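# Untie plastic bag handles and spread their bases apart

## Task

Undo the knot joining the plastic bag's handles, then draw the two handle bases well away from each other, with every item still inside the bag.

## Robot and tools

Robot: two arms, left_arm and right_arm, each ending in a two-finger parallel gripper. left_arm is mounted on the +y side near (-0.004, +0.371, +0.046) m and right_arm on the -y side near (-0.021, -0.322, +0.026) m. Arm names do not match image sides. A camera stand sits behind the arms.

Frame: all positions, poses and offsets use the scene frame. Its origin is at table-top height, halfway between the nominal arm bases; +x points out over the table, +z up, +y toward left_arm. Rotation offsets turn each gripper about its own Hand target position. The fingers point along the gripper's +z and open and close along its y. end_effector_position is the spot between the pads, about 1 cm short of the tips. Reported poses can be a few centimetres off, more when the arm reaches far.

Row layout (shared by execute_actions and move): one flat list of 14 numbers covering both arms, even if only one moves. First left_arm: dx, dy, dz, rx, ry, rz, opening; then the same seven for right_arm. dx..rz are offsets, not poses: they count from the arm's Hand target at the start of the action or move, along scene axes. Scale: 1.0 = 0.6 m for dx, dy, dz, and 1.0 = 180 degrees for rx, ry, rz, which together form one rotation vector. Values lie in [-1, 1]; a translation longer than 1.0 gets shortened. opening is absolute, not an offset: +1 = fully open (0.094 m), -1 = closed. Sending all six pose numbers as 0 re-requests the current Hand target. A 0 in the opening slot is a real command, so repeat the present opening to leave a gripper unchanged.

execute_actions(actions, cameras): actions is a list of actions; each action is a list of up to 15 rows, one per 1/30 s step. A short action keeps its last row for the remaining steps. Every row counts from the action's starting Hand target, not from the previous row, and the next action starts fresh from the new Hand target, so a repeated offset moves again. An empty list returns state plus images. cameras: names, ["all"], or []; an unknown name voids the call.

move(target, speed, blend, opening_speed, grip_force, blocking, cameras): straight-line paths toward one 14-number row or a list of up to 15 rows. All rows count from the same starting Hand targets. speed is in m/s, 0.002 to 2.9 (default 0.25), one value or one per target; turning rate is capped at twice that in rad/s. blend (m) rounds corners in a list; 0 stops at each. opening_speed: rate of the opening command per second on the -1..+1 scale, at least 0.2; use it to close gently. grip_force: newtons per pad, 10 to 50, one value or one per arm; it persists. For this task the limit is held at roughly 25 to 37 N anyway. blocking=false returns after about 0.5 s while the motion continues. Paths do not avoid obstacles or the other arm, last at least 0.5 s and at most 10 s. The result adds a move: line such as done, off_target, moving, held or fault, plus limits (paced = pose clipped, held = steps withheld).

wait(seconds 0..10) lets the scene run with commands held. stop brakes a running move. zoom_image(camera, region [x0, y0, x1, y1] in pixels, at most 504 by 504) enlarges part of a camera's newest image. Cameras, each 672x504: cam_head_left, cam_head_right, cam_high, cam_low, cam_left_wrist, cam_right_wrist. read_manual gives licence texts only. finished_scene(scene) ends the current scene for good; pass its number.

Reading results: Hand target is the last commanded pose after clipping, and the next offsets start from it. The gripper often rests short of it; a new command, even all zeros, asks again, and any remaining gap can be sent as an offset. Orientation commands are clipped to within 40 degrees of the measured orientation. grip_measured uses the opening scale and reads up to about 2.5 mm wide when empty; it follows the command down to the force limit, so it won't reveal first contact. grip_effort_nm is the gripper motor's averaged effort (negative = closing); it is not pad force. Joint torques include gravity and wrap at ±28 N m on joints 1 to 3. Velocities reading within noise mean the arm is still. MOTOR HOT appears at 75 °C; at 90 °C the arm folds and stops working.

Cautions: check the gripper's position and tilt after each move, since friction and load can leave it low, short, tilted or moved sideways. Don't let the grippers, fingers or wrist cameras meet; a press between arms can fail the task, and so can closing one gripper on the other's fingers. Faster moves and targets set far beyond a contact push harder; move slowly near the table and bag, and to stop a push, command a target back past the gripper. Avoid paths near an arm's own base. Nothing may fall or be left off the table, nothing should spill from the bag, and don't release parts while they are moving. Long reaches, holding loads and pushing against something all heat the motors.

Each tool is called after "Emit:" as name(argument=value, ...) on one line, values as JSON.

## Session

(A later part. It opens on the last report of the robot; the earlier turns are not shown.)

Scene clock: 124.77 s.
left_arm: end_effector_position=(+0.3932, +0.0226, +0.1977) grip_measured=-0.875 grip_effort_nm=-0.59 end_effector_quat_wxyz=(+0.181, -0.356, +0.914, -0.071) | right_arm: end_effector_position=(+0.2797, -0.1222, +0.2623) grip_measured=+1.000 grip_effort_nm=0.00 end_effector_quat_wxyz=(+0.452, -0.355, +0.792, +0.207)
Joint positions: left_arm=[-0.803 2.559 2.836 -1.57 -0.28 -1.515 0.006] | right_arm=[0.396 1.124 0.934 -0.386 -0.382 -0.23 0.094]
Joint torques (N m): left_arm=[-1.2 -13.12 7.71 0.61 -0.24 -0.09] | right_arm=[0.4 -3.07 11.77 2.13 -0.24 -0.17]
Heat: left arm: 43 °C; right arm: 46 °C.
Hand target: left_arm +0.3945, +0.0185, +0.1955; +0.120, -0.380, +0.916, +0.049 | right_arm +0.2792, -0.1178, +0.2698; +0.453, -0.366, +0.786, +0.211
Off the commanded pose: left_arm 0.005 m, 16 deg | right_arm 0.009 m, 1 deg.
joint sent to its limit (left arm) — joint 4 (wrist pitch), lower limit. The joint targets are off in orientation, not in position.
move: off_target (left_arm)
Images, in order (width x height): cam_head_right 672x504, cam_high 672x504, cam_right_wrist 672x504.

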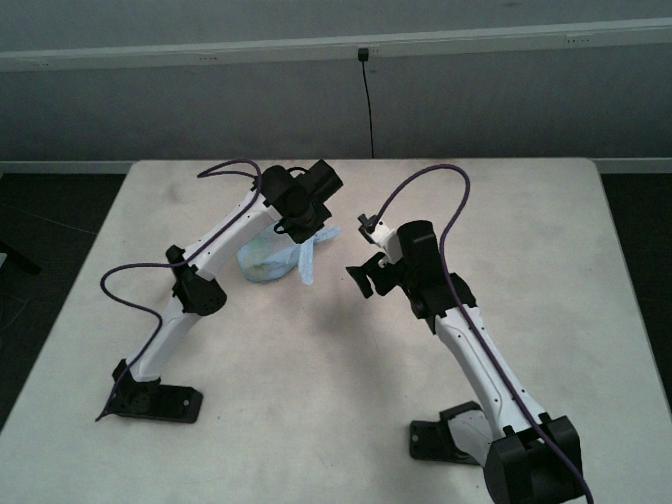

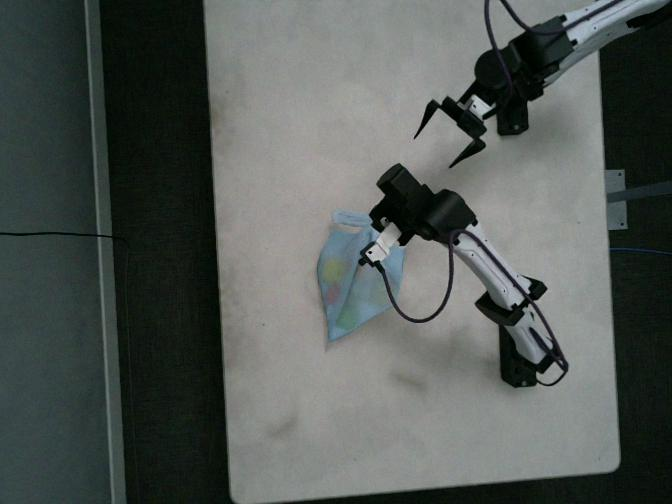

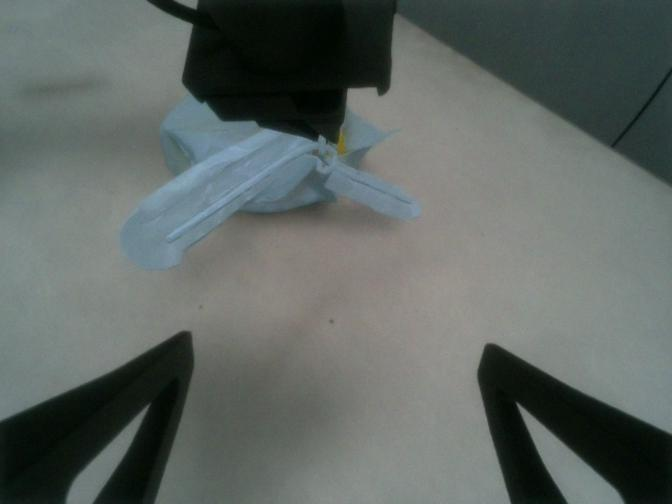

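Emit:
move(target=[0.009,0.036,0.03,-0.009,-0.218,-0.51,-1,0,0,0,0,0,0,1], cameras=["cam_right_wrist","cam_head_right","cam_high","cam_left_wrist"], speed=0.3)

Emit:
zoom_image(camera="cam_right_wrist", region=[200, 80, 480, 320])

Scene clock: 153.63 s.
left_arm: end_effector_position=(+0.4007, +0.0396, +0.1966) grip_measured=-0.875 grip_effort_nm=-0.59 end_effector_quat_wxyz=(+0.365, +0.382, +0.832, -0.170) | right_arm: end_effector_position=(+0.2796, -0.1222, +0.2622) grip_measured=+1.000 grip_effort_nm=0.00 end_effector_quat_wxyz=(+0.452, -0.355, +0.792, +0.207)
Joint positions: left_arm=[-0.62 1.862 1.432 -0.326 0.175 0.156 0.006] | right_arm=[0.396 1.124 0.934 -0.387 -0.383 -0.231 0.094]
Joint torques (N m): left_arm=[-0.46 -14 6.61 1.62 0.24 -0.01] | right_arm=[0.39 -3.07 11.73 2.13 -0.2 -0.15]
Heat: left arm: 46 °C; right arm: 54 °C.
Hand target: left_arm +0.3998, +0.0401, +0.2135; +0.383, +0.384, +0.821, -0.178 | right_arm +0.2792, -0.1178, +0.2697; +0.452, -0.366, +0.786, +0.211
Off the commanded pose: left_arm 0.017 m, 3 deg | right_arm 0.009 m, 1 deg.
move: off_target (left_arm)
Images, in order (width x height): cam_head_right 672x504, cam_high 672x504, cam_left_wrist 672x504, cam_right_wrist 672x504.

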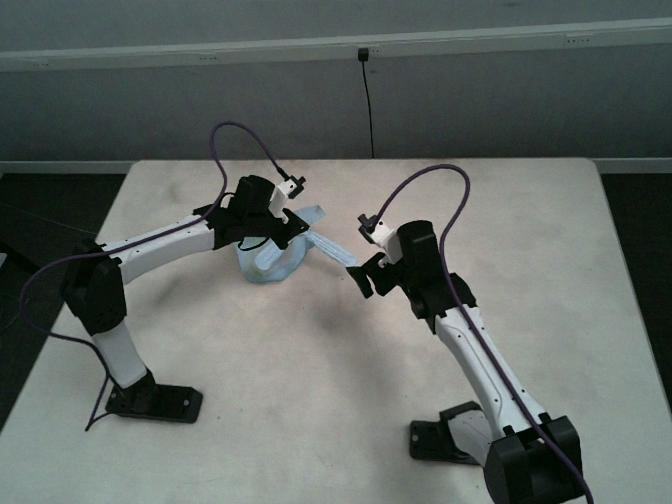

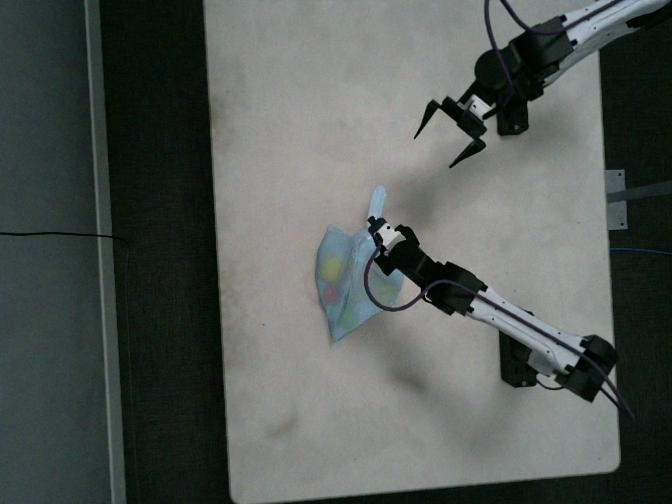

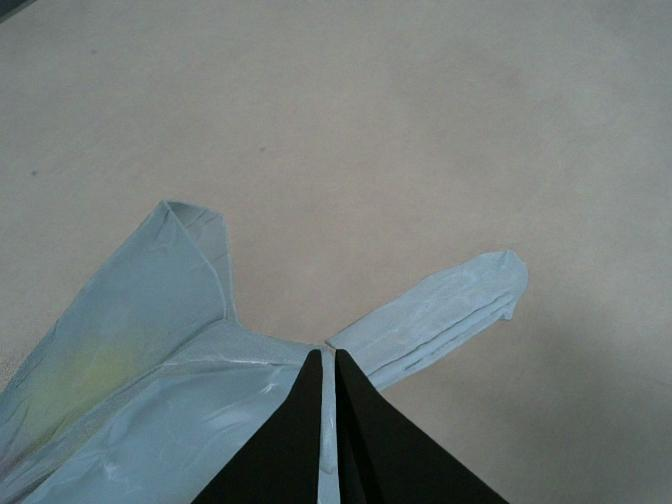

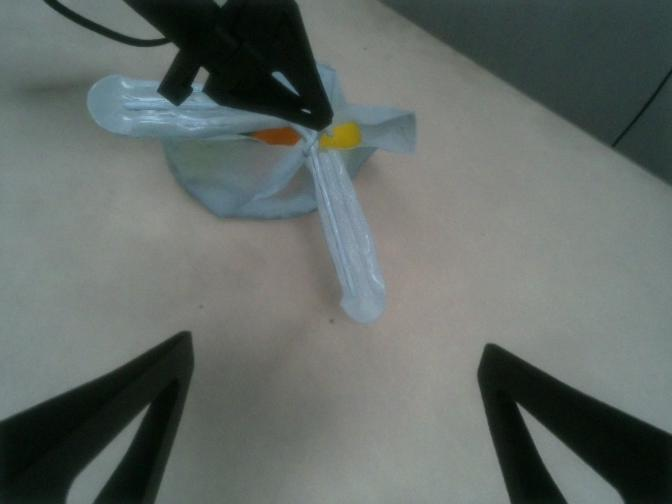

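Scaled by 1.800 from the camera's 672x504 image, which has a finer 960x720 frame.

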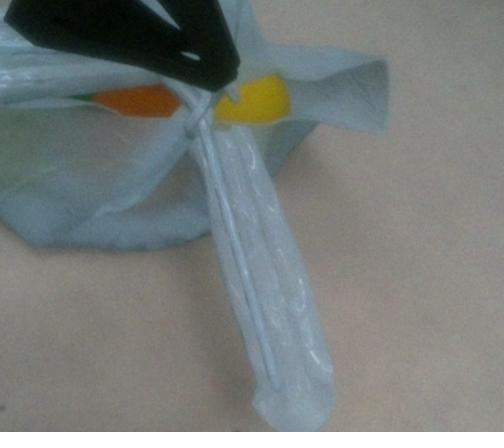

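Emit:
move(target=[0,0,0,0,0,0,-1,0.06,0.058,-0.09,0,0,0,1], cameras=["cam_right_wrist"], speed=0.15)

Emit:
zoom_image(camera="cam_right_wrist", region=[220, 60, 440, 260])

Scene clock: 157.50 s.
left_arm: end_effector_position=(+0.4007, +0.0396, +0.1966) grip_measured=-0.875 grip_effort_nm=-0.59 end_effector_quat_wxyz=(+0.365, +0.382, +0.832, -0.170) | right_arm: end_effector_position=(+0.3143, -0.0839, +0.2205) grip_measured=+1.000 grip_effort_nm=0.00 end_effector_quat_wxyz=(+0.454, -0.371, +0.782, +0.212)
Joint positions: left_arm=[-0.62 1.862 1.432 -0.326 0.175 0.157 0.006] | right_arm=[0.46 1.336 0.896 -0.119 -0.354 -0.219 0.094]
Joint torques (N m): left_arm=[-0.43 -14 6.63 1.62 0.25 0.02] | right_arm=[0.46 -5.24 7.83 2.58 0.08 0.11]
Heat: left arm: 48 °C; right arm: 54 °C.
Hand target: left_arm +0.3998, +0.0401, +0.2135; +0.383, +0.384, +0.821, -0.178 | right_arm +0.3152, -0.0830, +0.2160; +0.453, -0.365, +0.785, +0.211
Off the commanded pose: left_arm 0.017 m, 3 deg | right_arm 0.005 m, 1 deg.
move: off_target (left_arm)
Images, in order (width x height): cam_right_wrist 672x504.

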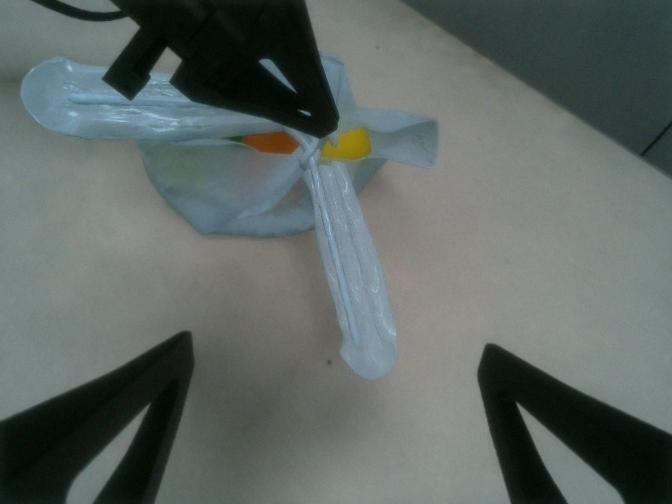

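Scaled by 2.291 from the camera's 672x504 image, which has a finer 960x720 frame.

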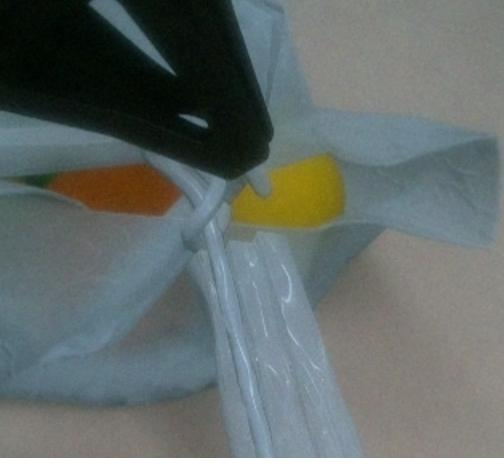

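Emit:
move(target=[0,0,0,0,0,0,-1,0.055,0.055,-0.075,0,0,0,1], cameras=["cam_right_wrist","cam_head_left"], speed=0.12)

Emit:
zoom_image(camera="cam_right_wrist", region=[240, 60, 400, 220])

Scene clock: 164.77 s.
left_arm: end_effector_position=(+0.4007, +0.0396, +0.1966) grip_measured=-0.875 grip_effort_nm=-0.59 end_effector_quat_wxyz=(+0.365, +0.382, +0.832, -0.170) | right_arm: end_effector_position=(+0.3444, -0.0528, +0.1692) grip_measured=+1.000 grip_effort_nm=0.00 end_effector_quat_wxyz=(+0.447, -0.371, +0.786, +0.212)
Joint positions: left_arm=[-0.62 1.862 1.432 -0.326 0.175 0.157 0.006] | right_arm=[0.506 1.571 0.896 0.108 -0.315 -0.194 0.094]
Joint torques (N m): left_arm=[-0.44 -14 6.64 1.62 0.25 0.03] | right_arm=[0.47 -6.97 9.1 2.58 0.1 0.09]
Heat: left arm: 50 °C; right arm: 52 °C.
Hand target: left_arm +0.3998, +0.0401, +0.2135; +0.383, +0.384, +0.821, -0.178 | right_arm +0.3482, -0.0500, +0.1710; +0.453, -0.365, +0.785, +0.211
Off the commanded pose: left_arm 0.017 m, 3 deg | right_arm 0.005 m, 1 deg.
move: off_target (left_arm)
Images, in order (width x height): cam_head_left 672x504, cam_right_wrist 672x504.

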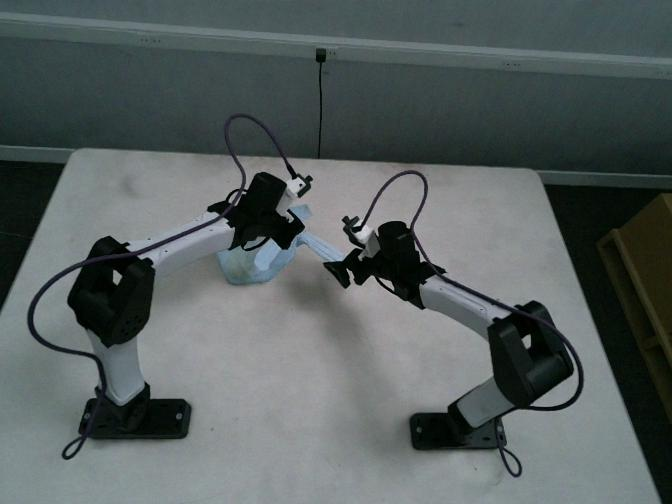

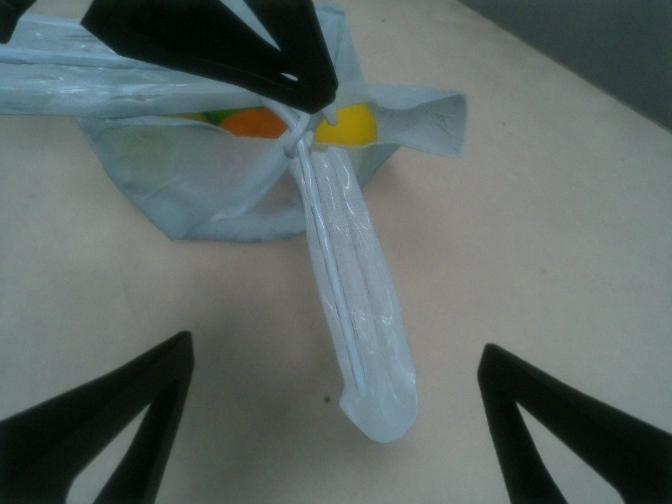

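Scaled by 3.150 from the camera's 672x504 image, which has a finer 960x720 frame.

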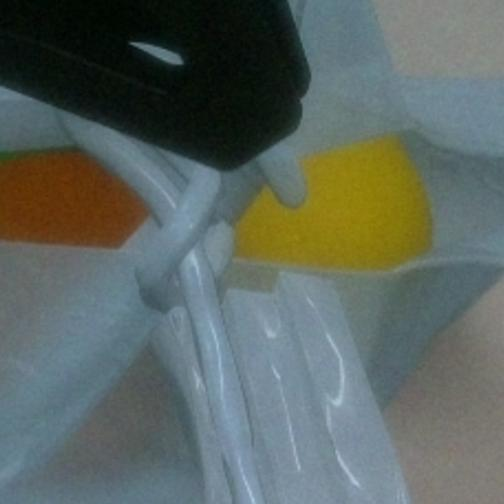

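Emit:
move(target=[[0,0,0,0,0,0,-1,-0.075,-0.063,0.105,0,0,0,1],[0,0,0,0,0,0,-1,-0.06,0.02,0.11,0.121,0.148,-0.1135,-0.36],[0,0,0,0,0,0,-1,-0.012,0.075,0.045,0.121,0.148,-0.1135,-0.36]], blend=[0,0.01,0], cameras=["cam_right_wrist","cam_head_left"], speed=0.15)

Emit:
zoom_image(camera="cam_right_wrist", region=[200, 120, 440, 400])

Scene clock: 209.10 s.
left_arm: end_effector_position=(+0.4007, +0.0396, +0.1966) grip_measured=-0.875 grip_effort_nm=-0.59 end_effector_quat_wxyz=(+0.365, +0.382, +0.832, -0.170) | right_arm: end_effector_position=(+0.3335, -0.0115, +0.1886) grip_measured=-0.358 grip_effort_nm=-0.10 end_effector_quat_wxyz=(+0.339, -0.079, +0.872, +0.343)
Joint positions: left_arm=[-0.62 1.862 1.432 -0.326 0.175 0.157 0.006] | right_arm=[0.637 1.595 1.024 -0.005 -0.198 0.573 0.03]
Joint torques (N m): left_arm=[-0.43 -14 6.63 1.62 0.25 0.03] | right_arm=[0.5 -6.94 11.34 2.6 0.17 0.05]
Heat: left arm: 55 °C; right arm: 51 °C.
Hand target: left_arm +0.3998, +0.0401, +0.2135; +0.383, +0.384, +0.821, -0.178 | right_arm +0.3410, -0.0050, +0.1980; +0.352, -0.074, +0.866, +0.349
Off the commanded pose: left_arm 0.017 m, 3 deg | right_arm 0.014 m, 2 deg.
move: off_target (left_arm, right_arm); blend cut to 0 m at target 2; target 2's new opening was sent with right_arm's hand 0.013 m and 1 deg from that target
Images, in order (width x height): cam_head_left 672x504, cam_right_wrist 672x504.

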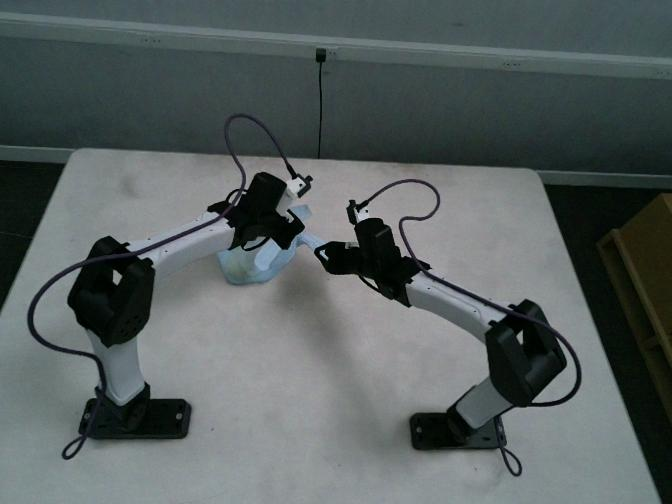

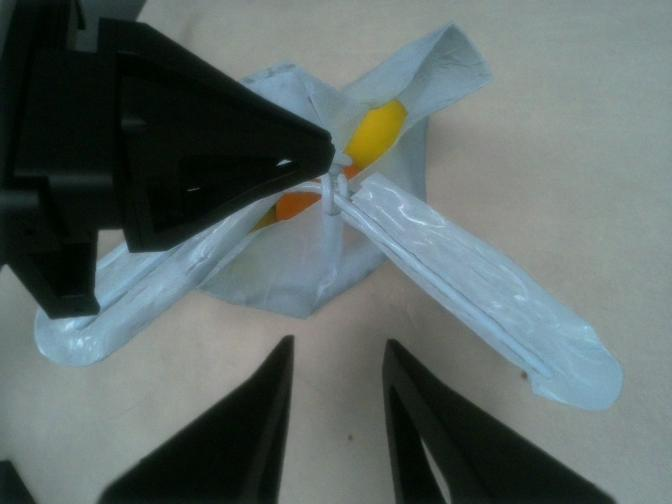

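Scaled by 1.800 from the camera's 672x504 image, which has a finer 960x720 frame.

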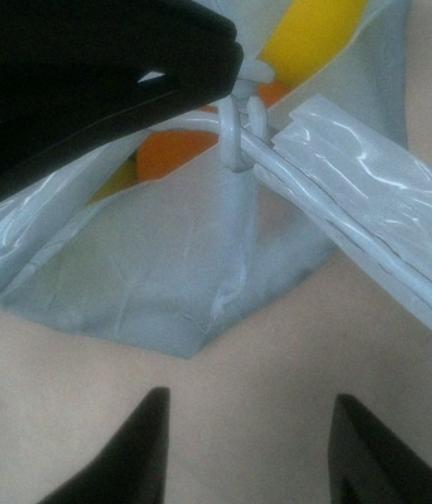

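Emit:
zoom_image(camera="cam_right_wrist", region=[270, 130, 410, 300])

Scaled by 2.965 from the camera's 672x504 image, which has a finer 960x720 frame.

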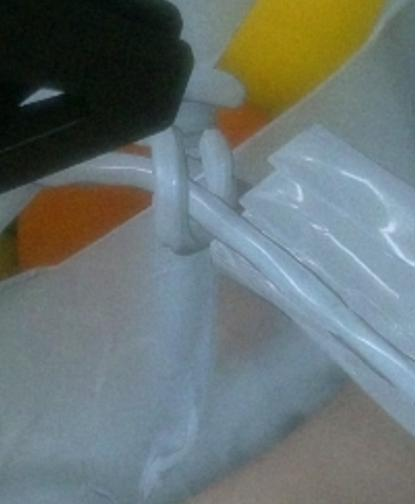

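Emit:
wait(seconds=0.1, cameras=["all"])

Emit:
zoom_image(camera="cam_left_wrist", region=[230, 240, 430, 440])

Emit:
zoom_image(camera="cam_low", region=[300, 130, 440, 250])

Emit:
zoom_image(camera="cam_head_left", region=[260, 190, 360, 290])

Scene clock: 221.70 s.
left_arm: end_effector_position=(+0.4007, +0.0396, +0.1966) grip_measured=-0.875 grip_effort_nm=-0.59 end_effector_quat_wxyz=(+0.365, +0.382, +0.832, -0.170) | right_arm: end_effector_position=(+0.3335, -0.0114, +0.1886) grip_measured=-0.358 grip_effort_nm=-0.10 end_effector_quat_wxyz=(+0.340, -0.079, +0.872, +0.343)
Joint positions: left_arm=[-0.62 1.862 1.432 -0.326 0.175 0.157 0.006] | right_arm=[0.637 1.595 1.024 -0.004 -0.198 0.574 0.03]
Joint torques (N m): left_arm=[-0.44 -13.98 6.61 1.62 0.25 0.02] | right_arm=[0.49 -6.98 11.32 2.61 0.17 0.05]
Heat: left arm: 56 °C; right arm: 53 °C.
Hand target: left_arm +0.3998, +0.0401, +0.2135; +0.383, +0.384, +0.821, -0.178 | right_arm +0.3410, -0.0050, +0.1980; +0.351, -0.074, +0.866, +0.349
Tool commands: left_gripper/opening=-1.0 right_gripper/opening=-0.36
Off the commanded pose: left_arm 0.017 m, 3 deg | right_arm 0.014 m, 2 deg.
wait: 0.10 s; at rest from the start

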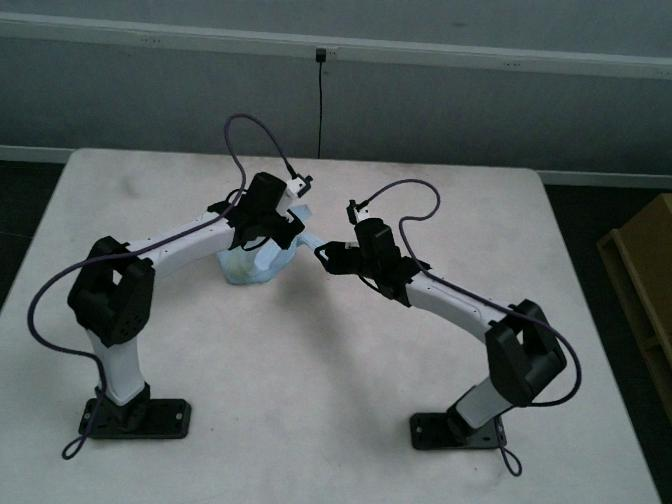

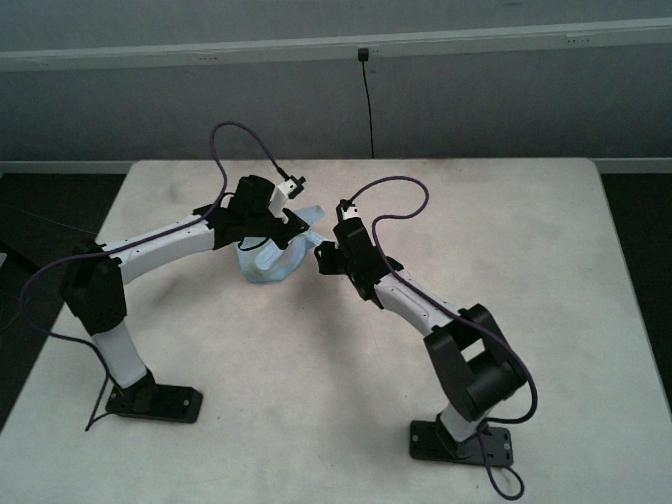

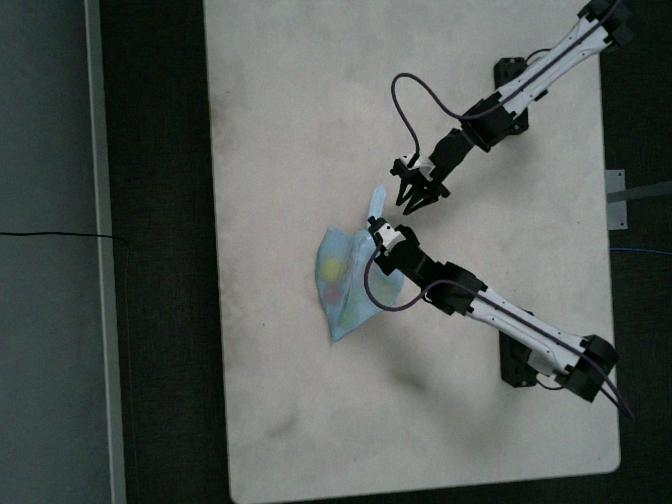

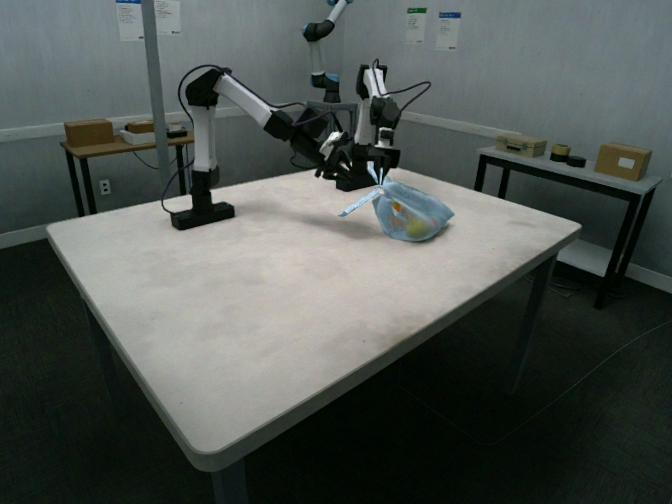

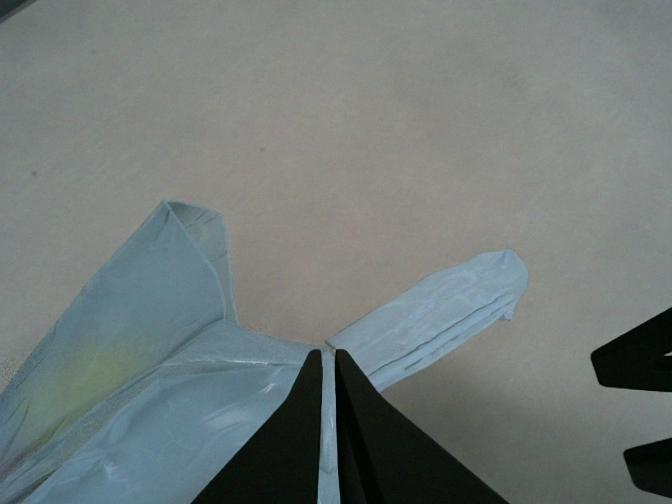

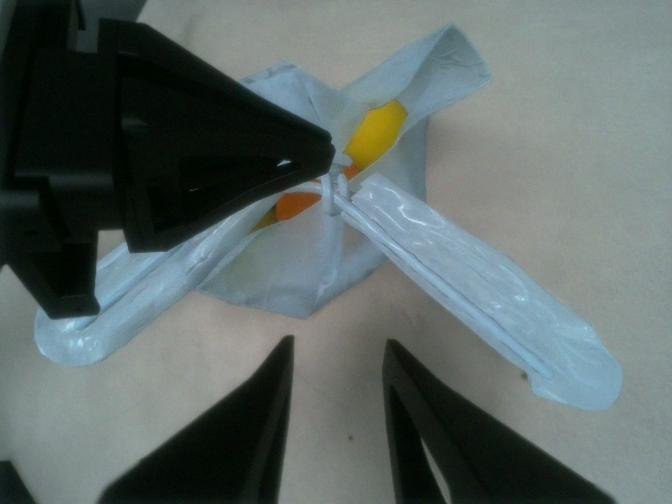

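Scaled by 2.520 from the camera's 672x504 image, which has a finer 960x720 frame.

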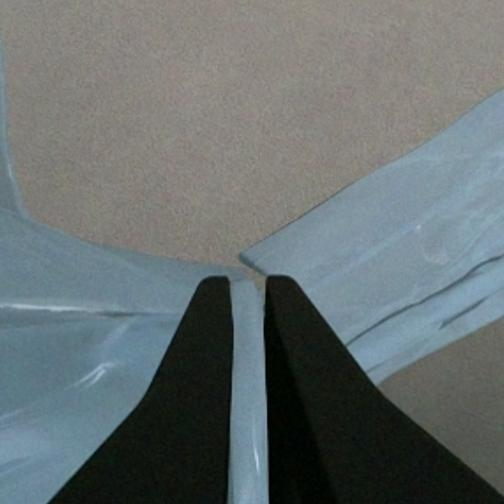

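Scaled by 3.600 from the camera's 672x504 image, which has a finer 960x720 frame.

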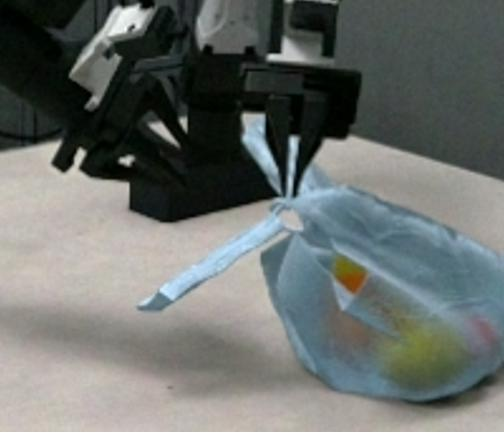

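Scaled by 5.040 from the camera's 672x504 image, which has a finer 960x720 frame.

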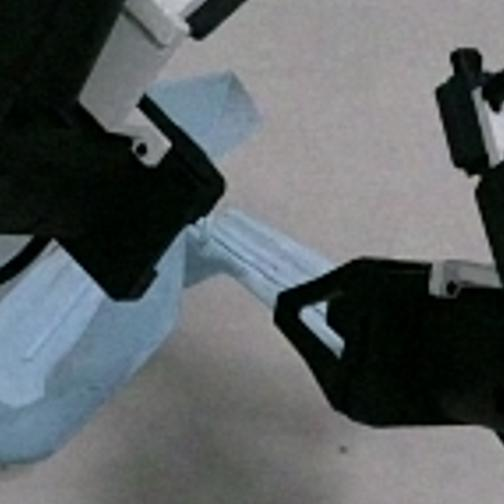

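Emit:
move(target=[0,0,0,0,0,0,-1,0.055,0.054,-0.037,0,0,0,-0.36], cameras=["cam_right_wrist"], speed=0.12)

Emit:
zoom_image(camera="cam_right_wrist", region=[240, 180, 460, 400])

Scene clock: 231.80 s.
left_arm: end_effector_position=(+0.4007, +0.0396, +0.1966) grip_measured=-0.875 grip_effort_nm=-0.59 end_effector_quat_wxyz=(+0.365, +0.382, +0.832, -0.170) | right_arm: end_effector_position=(+0.3668, +0.0204, +0.1672) grip_measured=-0.358 grip_effort_nm=-0.10 end_effector_quat_wxyz=(+0.340, -0.079, +0.872, +0.343)
Joint positions: left_arm=[-0.62 1.862 1.432 -0.326 0.175 0.157 0.006] | right_arm=[0.652 1.792 1.157 0.061 -0.185 0.581 0.03]
Joint torques (N m): left_arm=[-0.43 -14 6.63 1.62 0.25 0.03] | right_arm=[0.49 -8.79 11.23 2.61 0.17 0.05]
Heat: left arm: 56 °C; right arm: 55 °C.
Hand target: left_arm +0.3998, +0.0401, +0.2135; +0.383, +0.384, +0.821, -0.178 | right_arm +0.3739, +0.0275, +0.1755; +0.351, -0.074, +0.866, +0.349
Off the commanded pose: left_arm 0.017 m, 3 deg | right_arm 0.013 m, 2 deg.
move: off_target (left_arm, right_arm)
Images, in order (width x height): cam_right_wrist 672x504.

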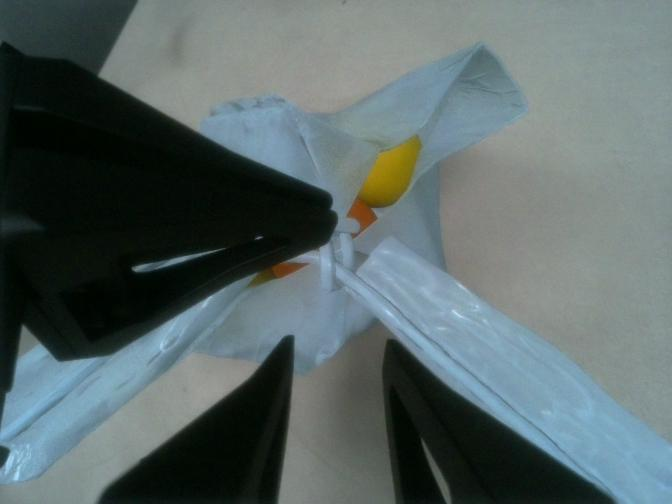

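Scaled by 2.291 from the camera's 672x504 image, which has a finer 960x720 frame.

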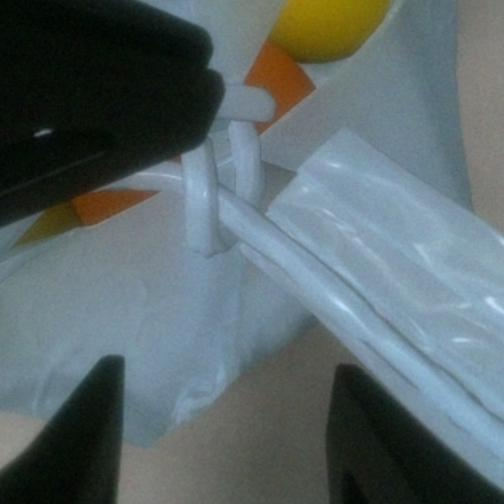

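Emit:
move(target=[0,0,0,0,0,0,-1,0.027,0.0195,-0.01,0,0,0,-0.57], cameras=["cam_right_wrist","cam_low"], speed=0.08)

Emit:
zoom_image(camera="cam_right_wrist", region=[240, 220, 440, 420])

Emit:
zoom_image(camera="cam_low", region=[330, 150, 410, 230])

Scene clock: 239.87 s.
left_arm: end_effector_position=(+0.4006, +0.0395, +0.1966) grip_measured=-0.875 grip_effort_nm=-0.59 end_effector_quat_wxyz=(+0.365, +0.382, +0.832, -0.170) | right_arm: end_effector_position=(+0.3828, +0.0329, +0.1628) grip_measured=-0.568 grip_effort_nm=-0.10 end_effector_quat_wxyz=(+0.341, -0.079, +0.871, +0.344)
Joint positions: left_arm=[-0.62 1.862 1.432 -0.326 0.176 0.157 0.006] | right_arm=[0.652 1.869 1.234 0.064 -0.185 0.582 0.02]
Joint torques (N m): left_arm=[-0.46 -14 6.61 1.62 0.25 0.03] | right_arm=[0.34 -9.31 11.22 2.57 0.15 0.03]
Heat: left arm: 56 °C; right arm: 53 °C.
Hand target: left_arm +0.3998, +0.0401, +0.2135; +0.383, +0.384, +0.821, -0.178 | right_arm +0.3901, +0.0392, +0.1696; +0.351, -0.074, +0.866, +0.349
Off the commanded pose: left_arm 0.017 m, 3 deg | right_arm 0.012 m, 2 deg.
move: off_target (left_arm, right_arm)
Images, in order (width x height): cam_low 672x504, cam_right_wrist 672x504.

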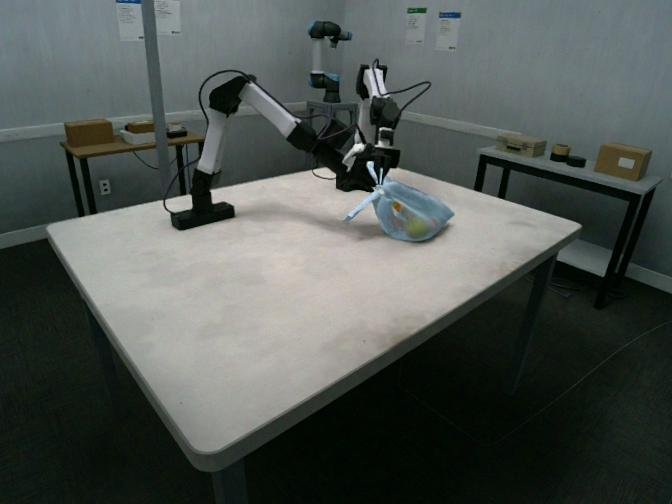

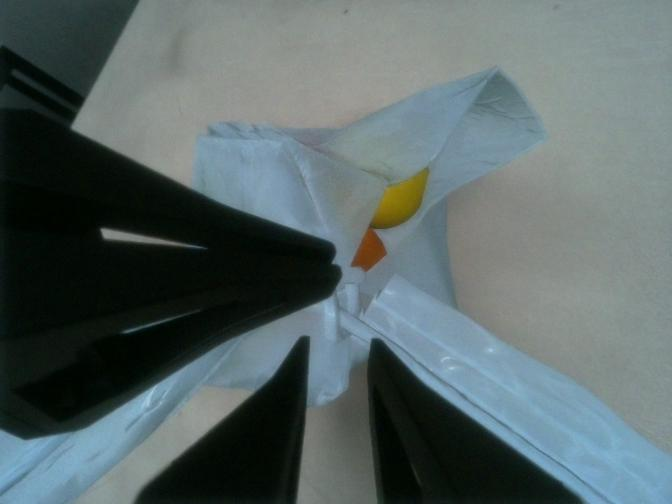

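Scaled by 2.520 from the camera's 672x504 image, which has a finer 960x720 frame.

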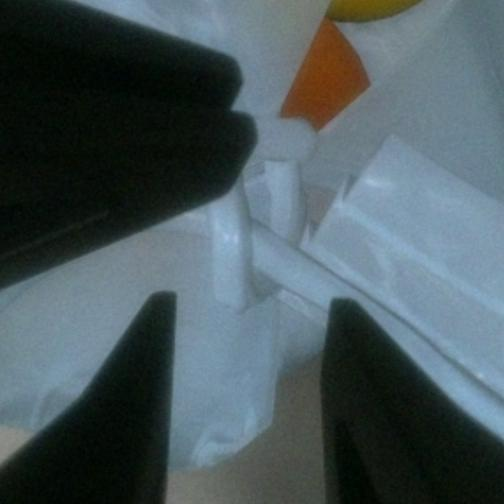

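Scaled by 6.300 from the camera's 672x504 image, which has a finer 960x720 frame.

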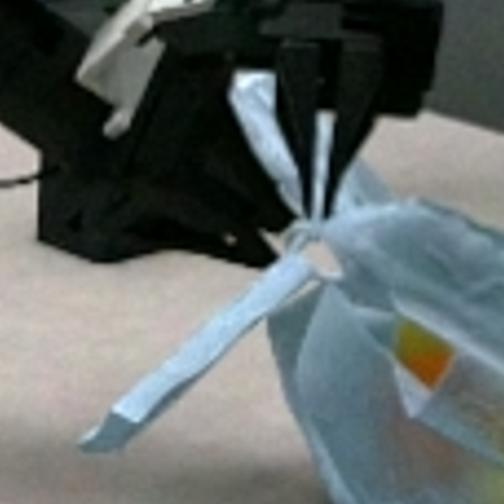

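Emit:
move(target=[0,0,0,0,0,0,-1,0.004,0.006,-0.004,0,0,0,-1], cameras=["cam_right_wrist","cam_low"], speed=0.08, opening_speed=0.5)

Emit:
zoom_image(camera="cam_right_wrist", region=[240, 220, 440, 420])

Emit:
zoom_image(camera="cam_low", region=[330, 150, 410, 230])

Scene clock: 245.87 s.
left_arm: end_effector_position=(+0.4006, +0.0395, +0.1966) grip_measured=-0.875 grip_effort_nm=-0.59 end_effector_quat_wxyz=(+0.365, +0.382, +0.832, -0.170) | right_arm: end_effector_position=(+0.3860, +0.0351, +0.1608) grip_measured=-0.945 grip_effort_nm=-0.56 end_effector_quat_wxyz=(+0.341, -0.078, +0.872, +0.343)
Joint positions: left_arm=[-0.62 1.862 1.432 -0.326 0.176 0.157 0.006] | right_arm=[0.652 1.886 1.248 0.066 -0.184 0.582 0.003]
Joint torques (N m): left_arm=[-0.44 -13.97 6.64 1.62 0.25 0.02] | right_arm=[0.61 -9.42 11.22 2.59 0.17 0.03]
Heat: left arm: 57 °C; right arm: 53 °C.
Hand target: left_arm +0.3998, +0.0401, +0.2134; +0.382, +0.384, +0.821, -0.178 | right_arm +0.3926, +0.0428, +0.1673; +0.351, -0.074, +0.866, +0.349
Off the commanded pose: left_arm 0.017 m, 3 deg | right_arm 0.012 m, 2 deg.
move: off_target (left_arm, right_arm)
Images, in order (width x height): cam_low 672x504, cam_right_wrist 672x504.

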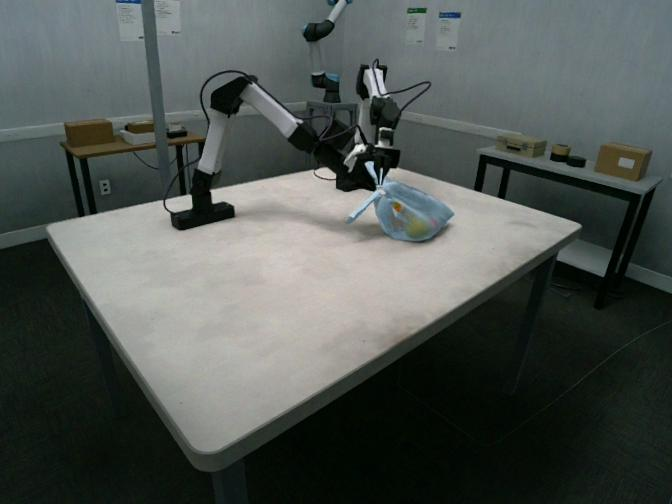

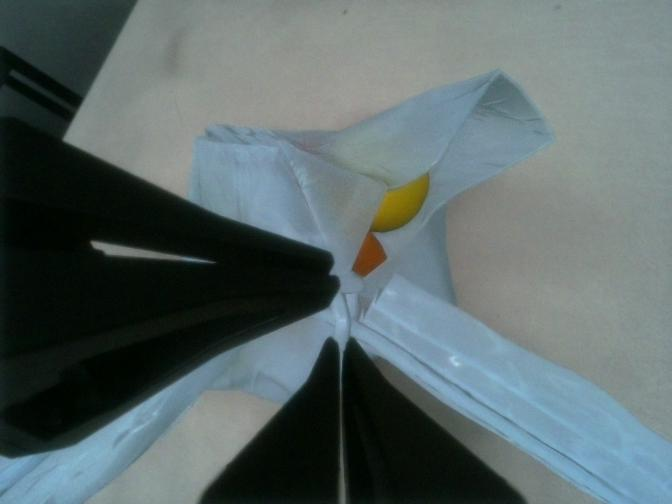

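Scaled by 2.520 from the camera's 672x504 image, which has a finer 960x720 frame.

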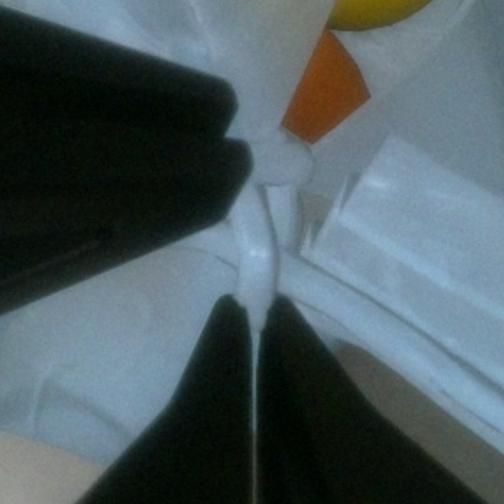

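Scaled by 6.300 from the camera's 672x504 image, which has a finer 960x720 frame.

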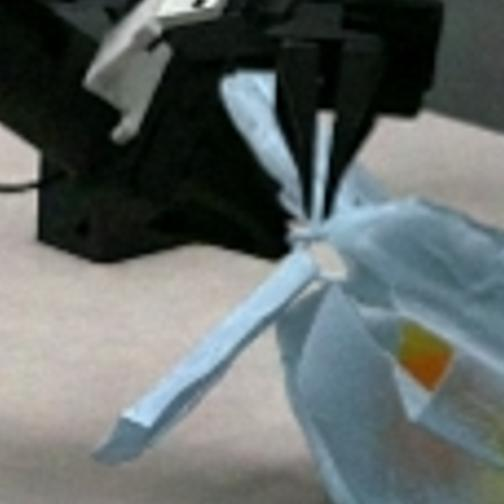

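Emit:
move(target=[0,0.05,0.015,0,0,0,-1,-0.02,-0.05,-0.01,0,0,0,-1], cameras=["cam_right_wrist","cam_low","cam_left_wrist"], speed=0.06)

Emit:
zoom_image(camera="cam_right_wrist", region=[240, 180, 440, 380])

Emit:
zoom_image(camera="cam_left_wrist", region=[240, 240, 440, 440])

Scene clock: 251.97 s.
left_arm: end_effector_position=(+0.4049, +0.0672, +0.2126) grip_measured=-0.875 grip_effort_nm=-0.59 end_effector_quat_wxyz=(+0.377, +0.380, +0.826, -0.175) | right_arm: end_effector_position=(+0.3815, +0.0143, +0.1474) grip_measured=-0.945 grip_effort_nm=-0.56 end_effector_quat_wxyz=(+0.339, -0.067, +0.875, +0.339)
Joint positions: left_arm=[-0.553 1.794 1.39 -0.333 0.229 0.2 0.006] | right_arm=[0.622 1.851 1.153 0.113 -0.194 0.582 0.003]
Joint torques (N m): left_arm=[-0.64 -13.16 6.49 1.37 0.25 -0.02] | right_arm=[-0.51 -13.96 7.13 2.61 -0.11 -0.2]
Heat: left arm: 57 °C; right arm: 54 °C.
Hand target: left_arm +0.3999, +0.0702, +0.2225; +0.383, +0.384, +0.821, -0.178 | right_arm +0.3806, +0.0128, +0.1614; +0.351, -0.074, +0.866, +0.349
Off the commanded pose: left_arm 0.011 m, 1 deg | right_arm 0.014 m, 2 deg.
move: off_target (left_arm, right_arm)
Images, in order (width x height): cam_low 672x504, cam_left_wrist 672x504, cam_right_wrist 672x504.

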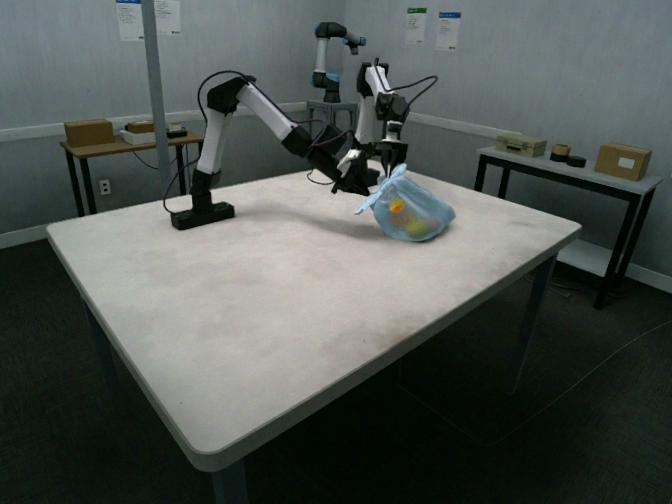

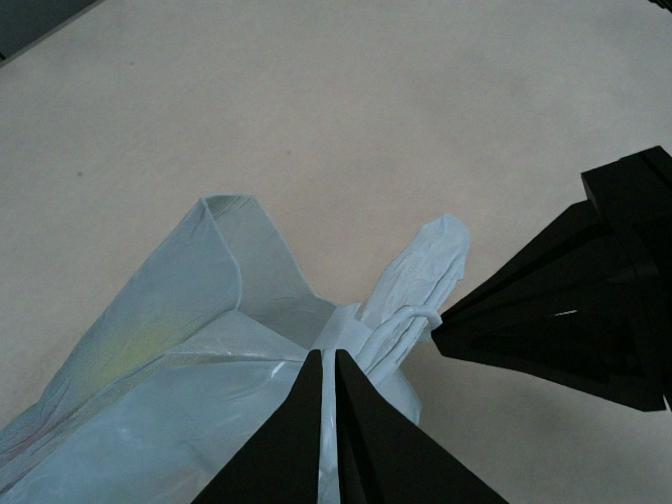

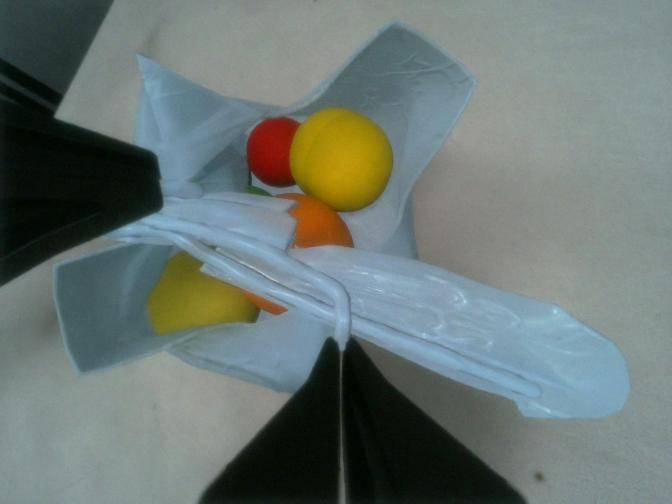

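Scaled by 2.520 from the camera's 672x504 image, which has a finer 960x720 frame.

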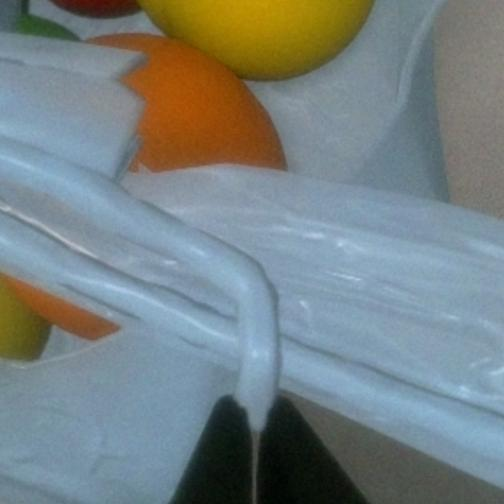

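Scaled by 2.520 from the camera's 672x504 image, which has a finer 960x720 frame.

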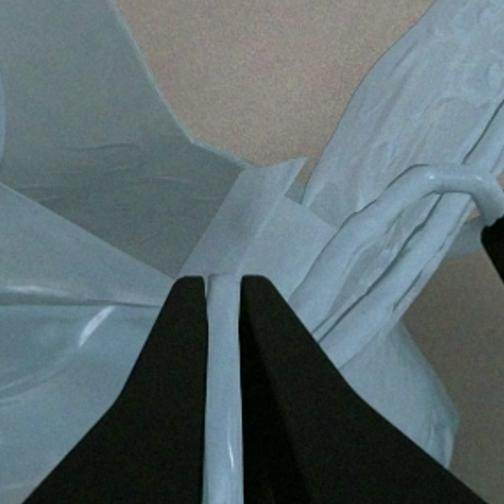

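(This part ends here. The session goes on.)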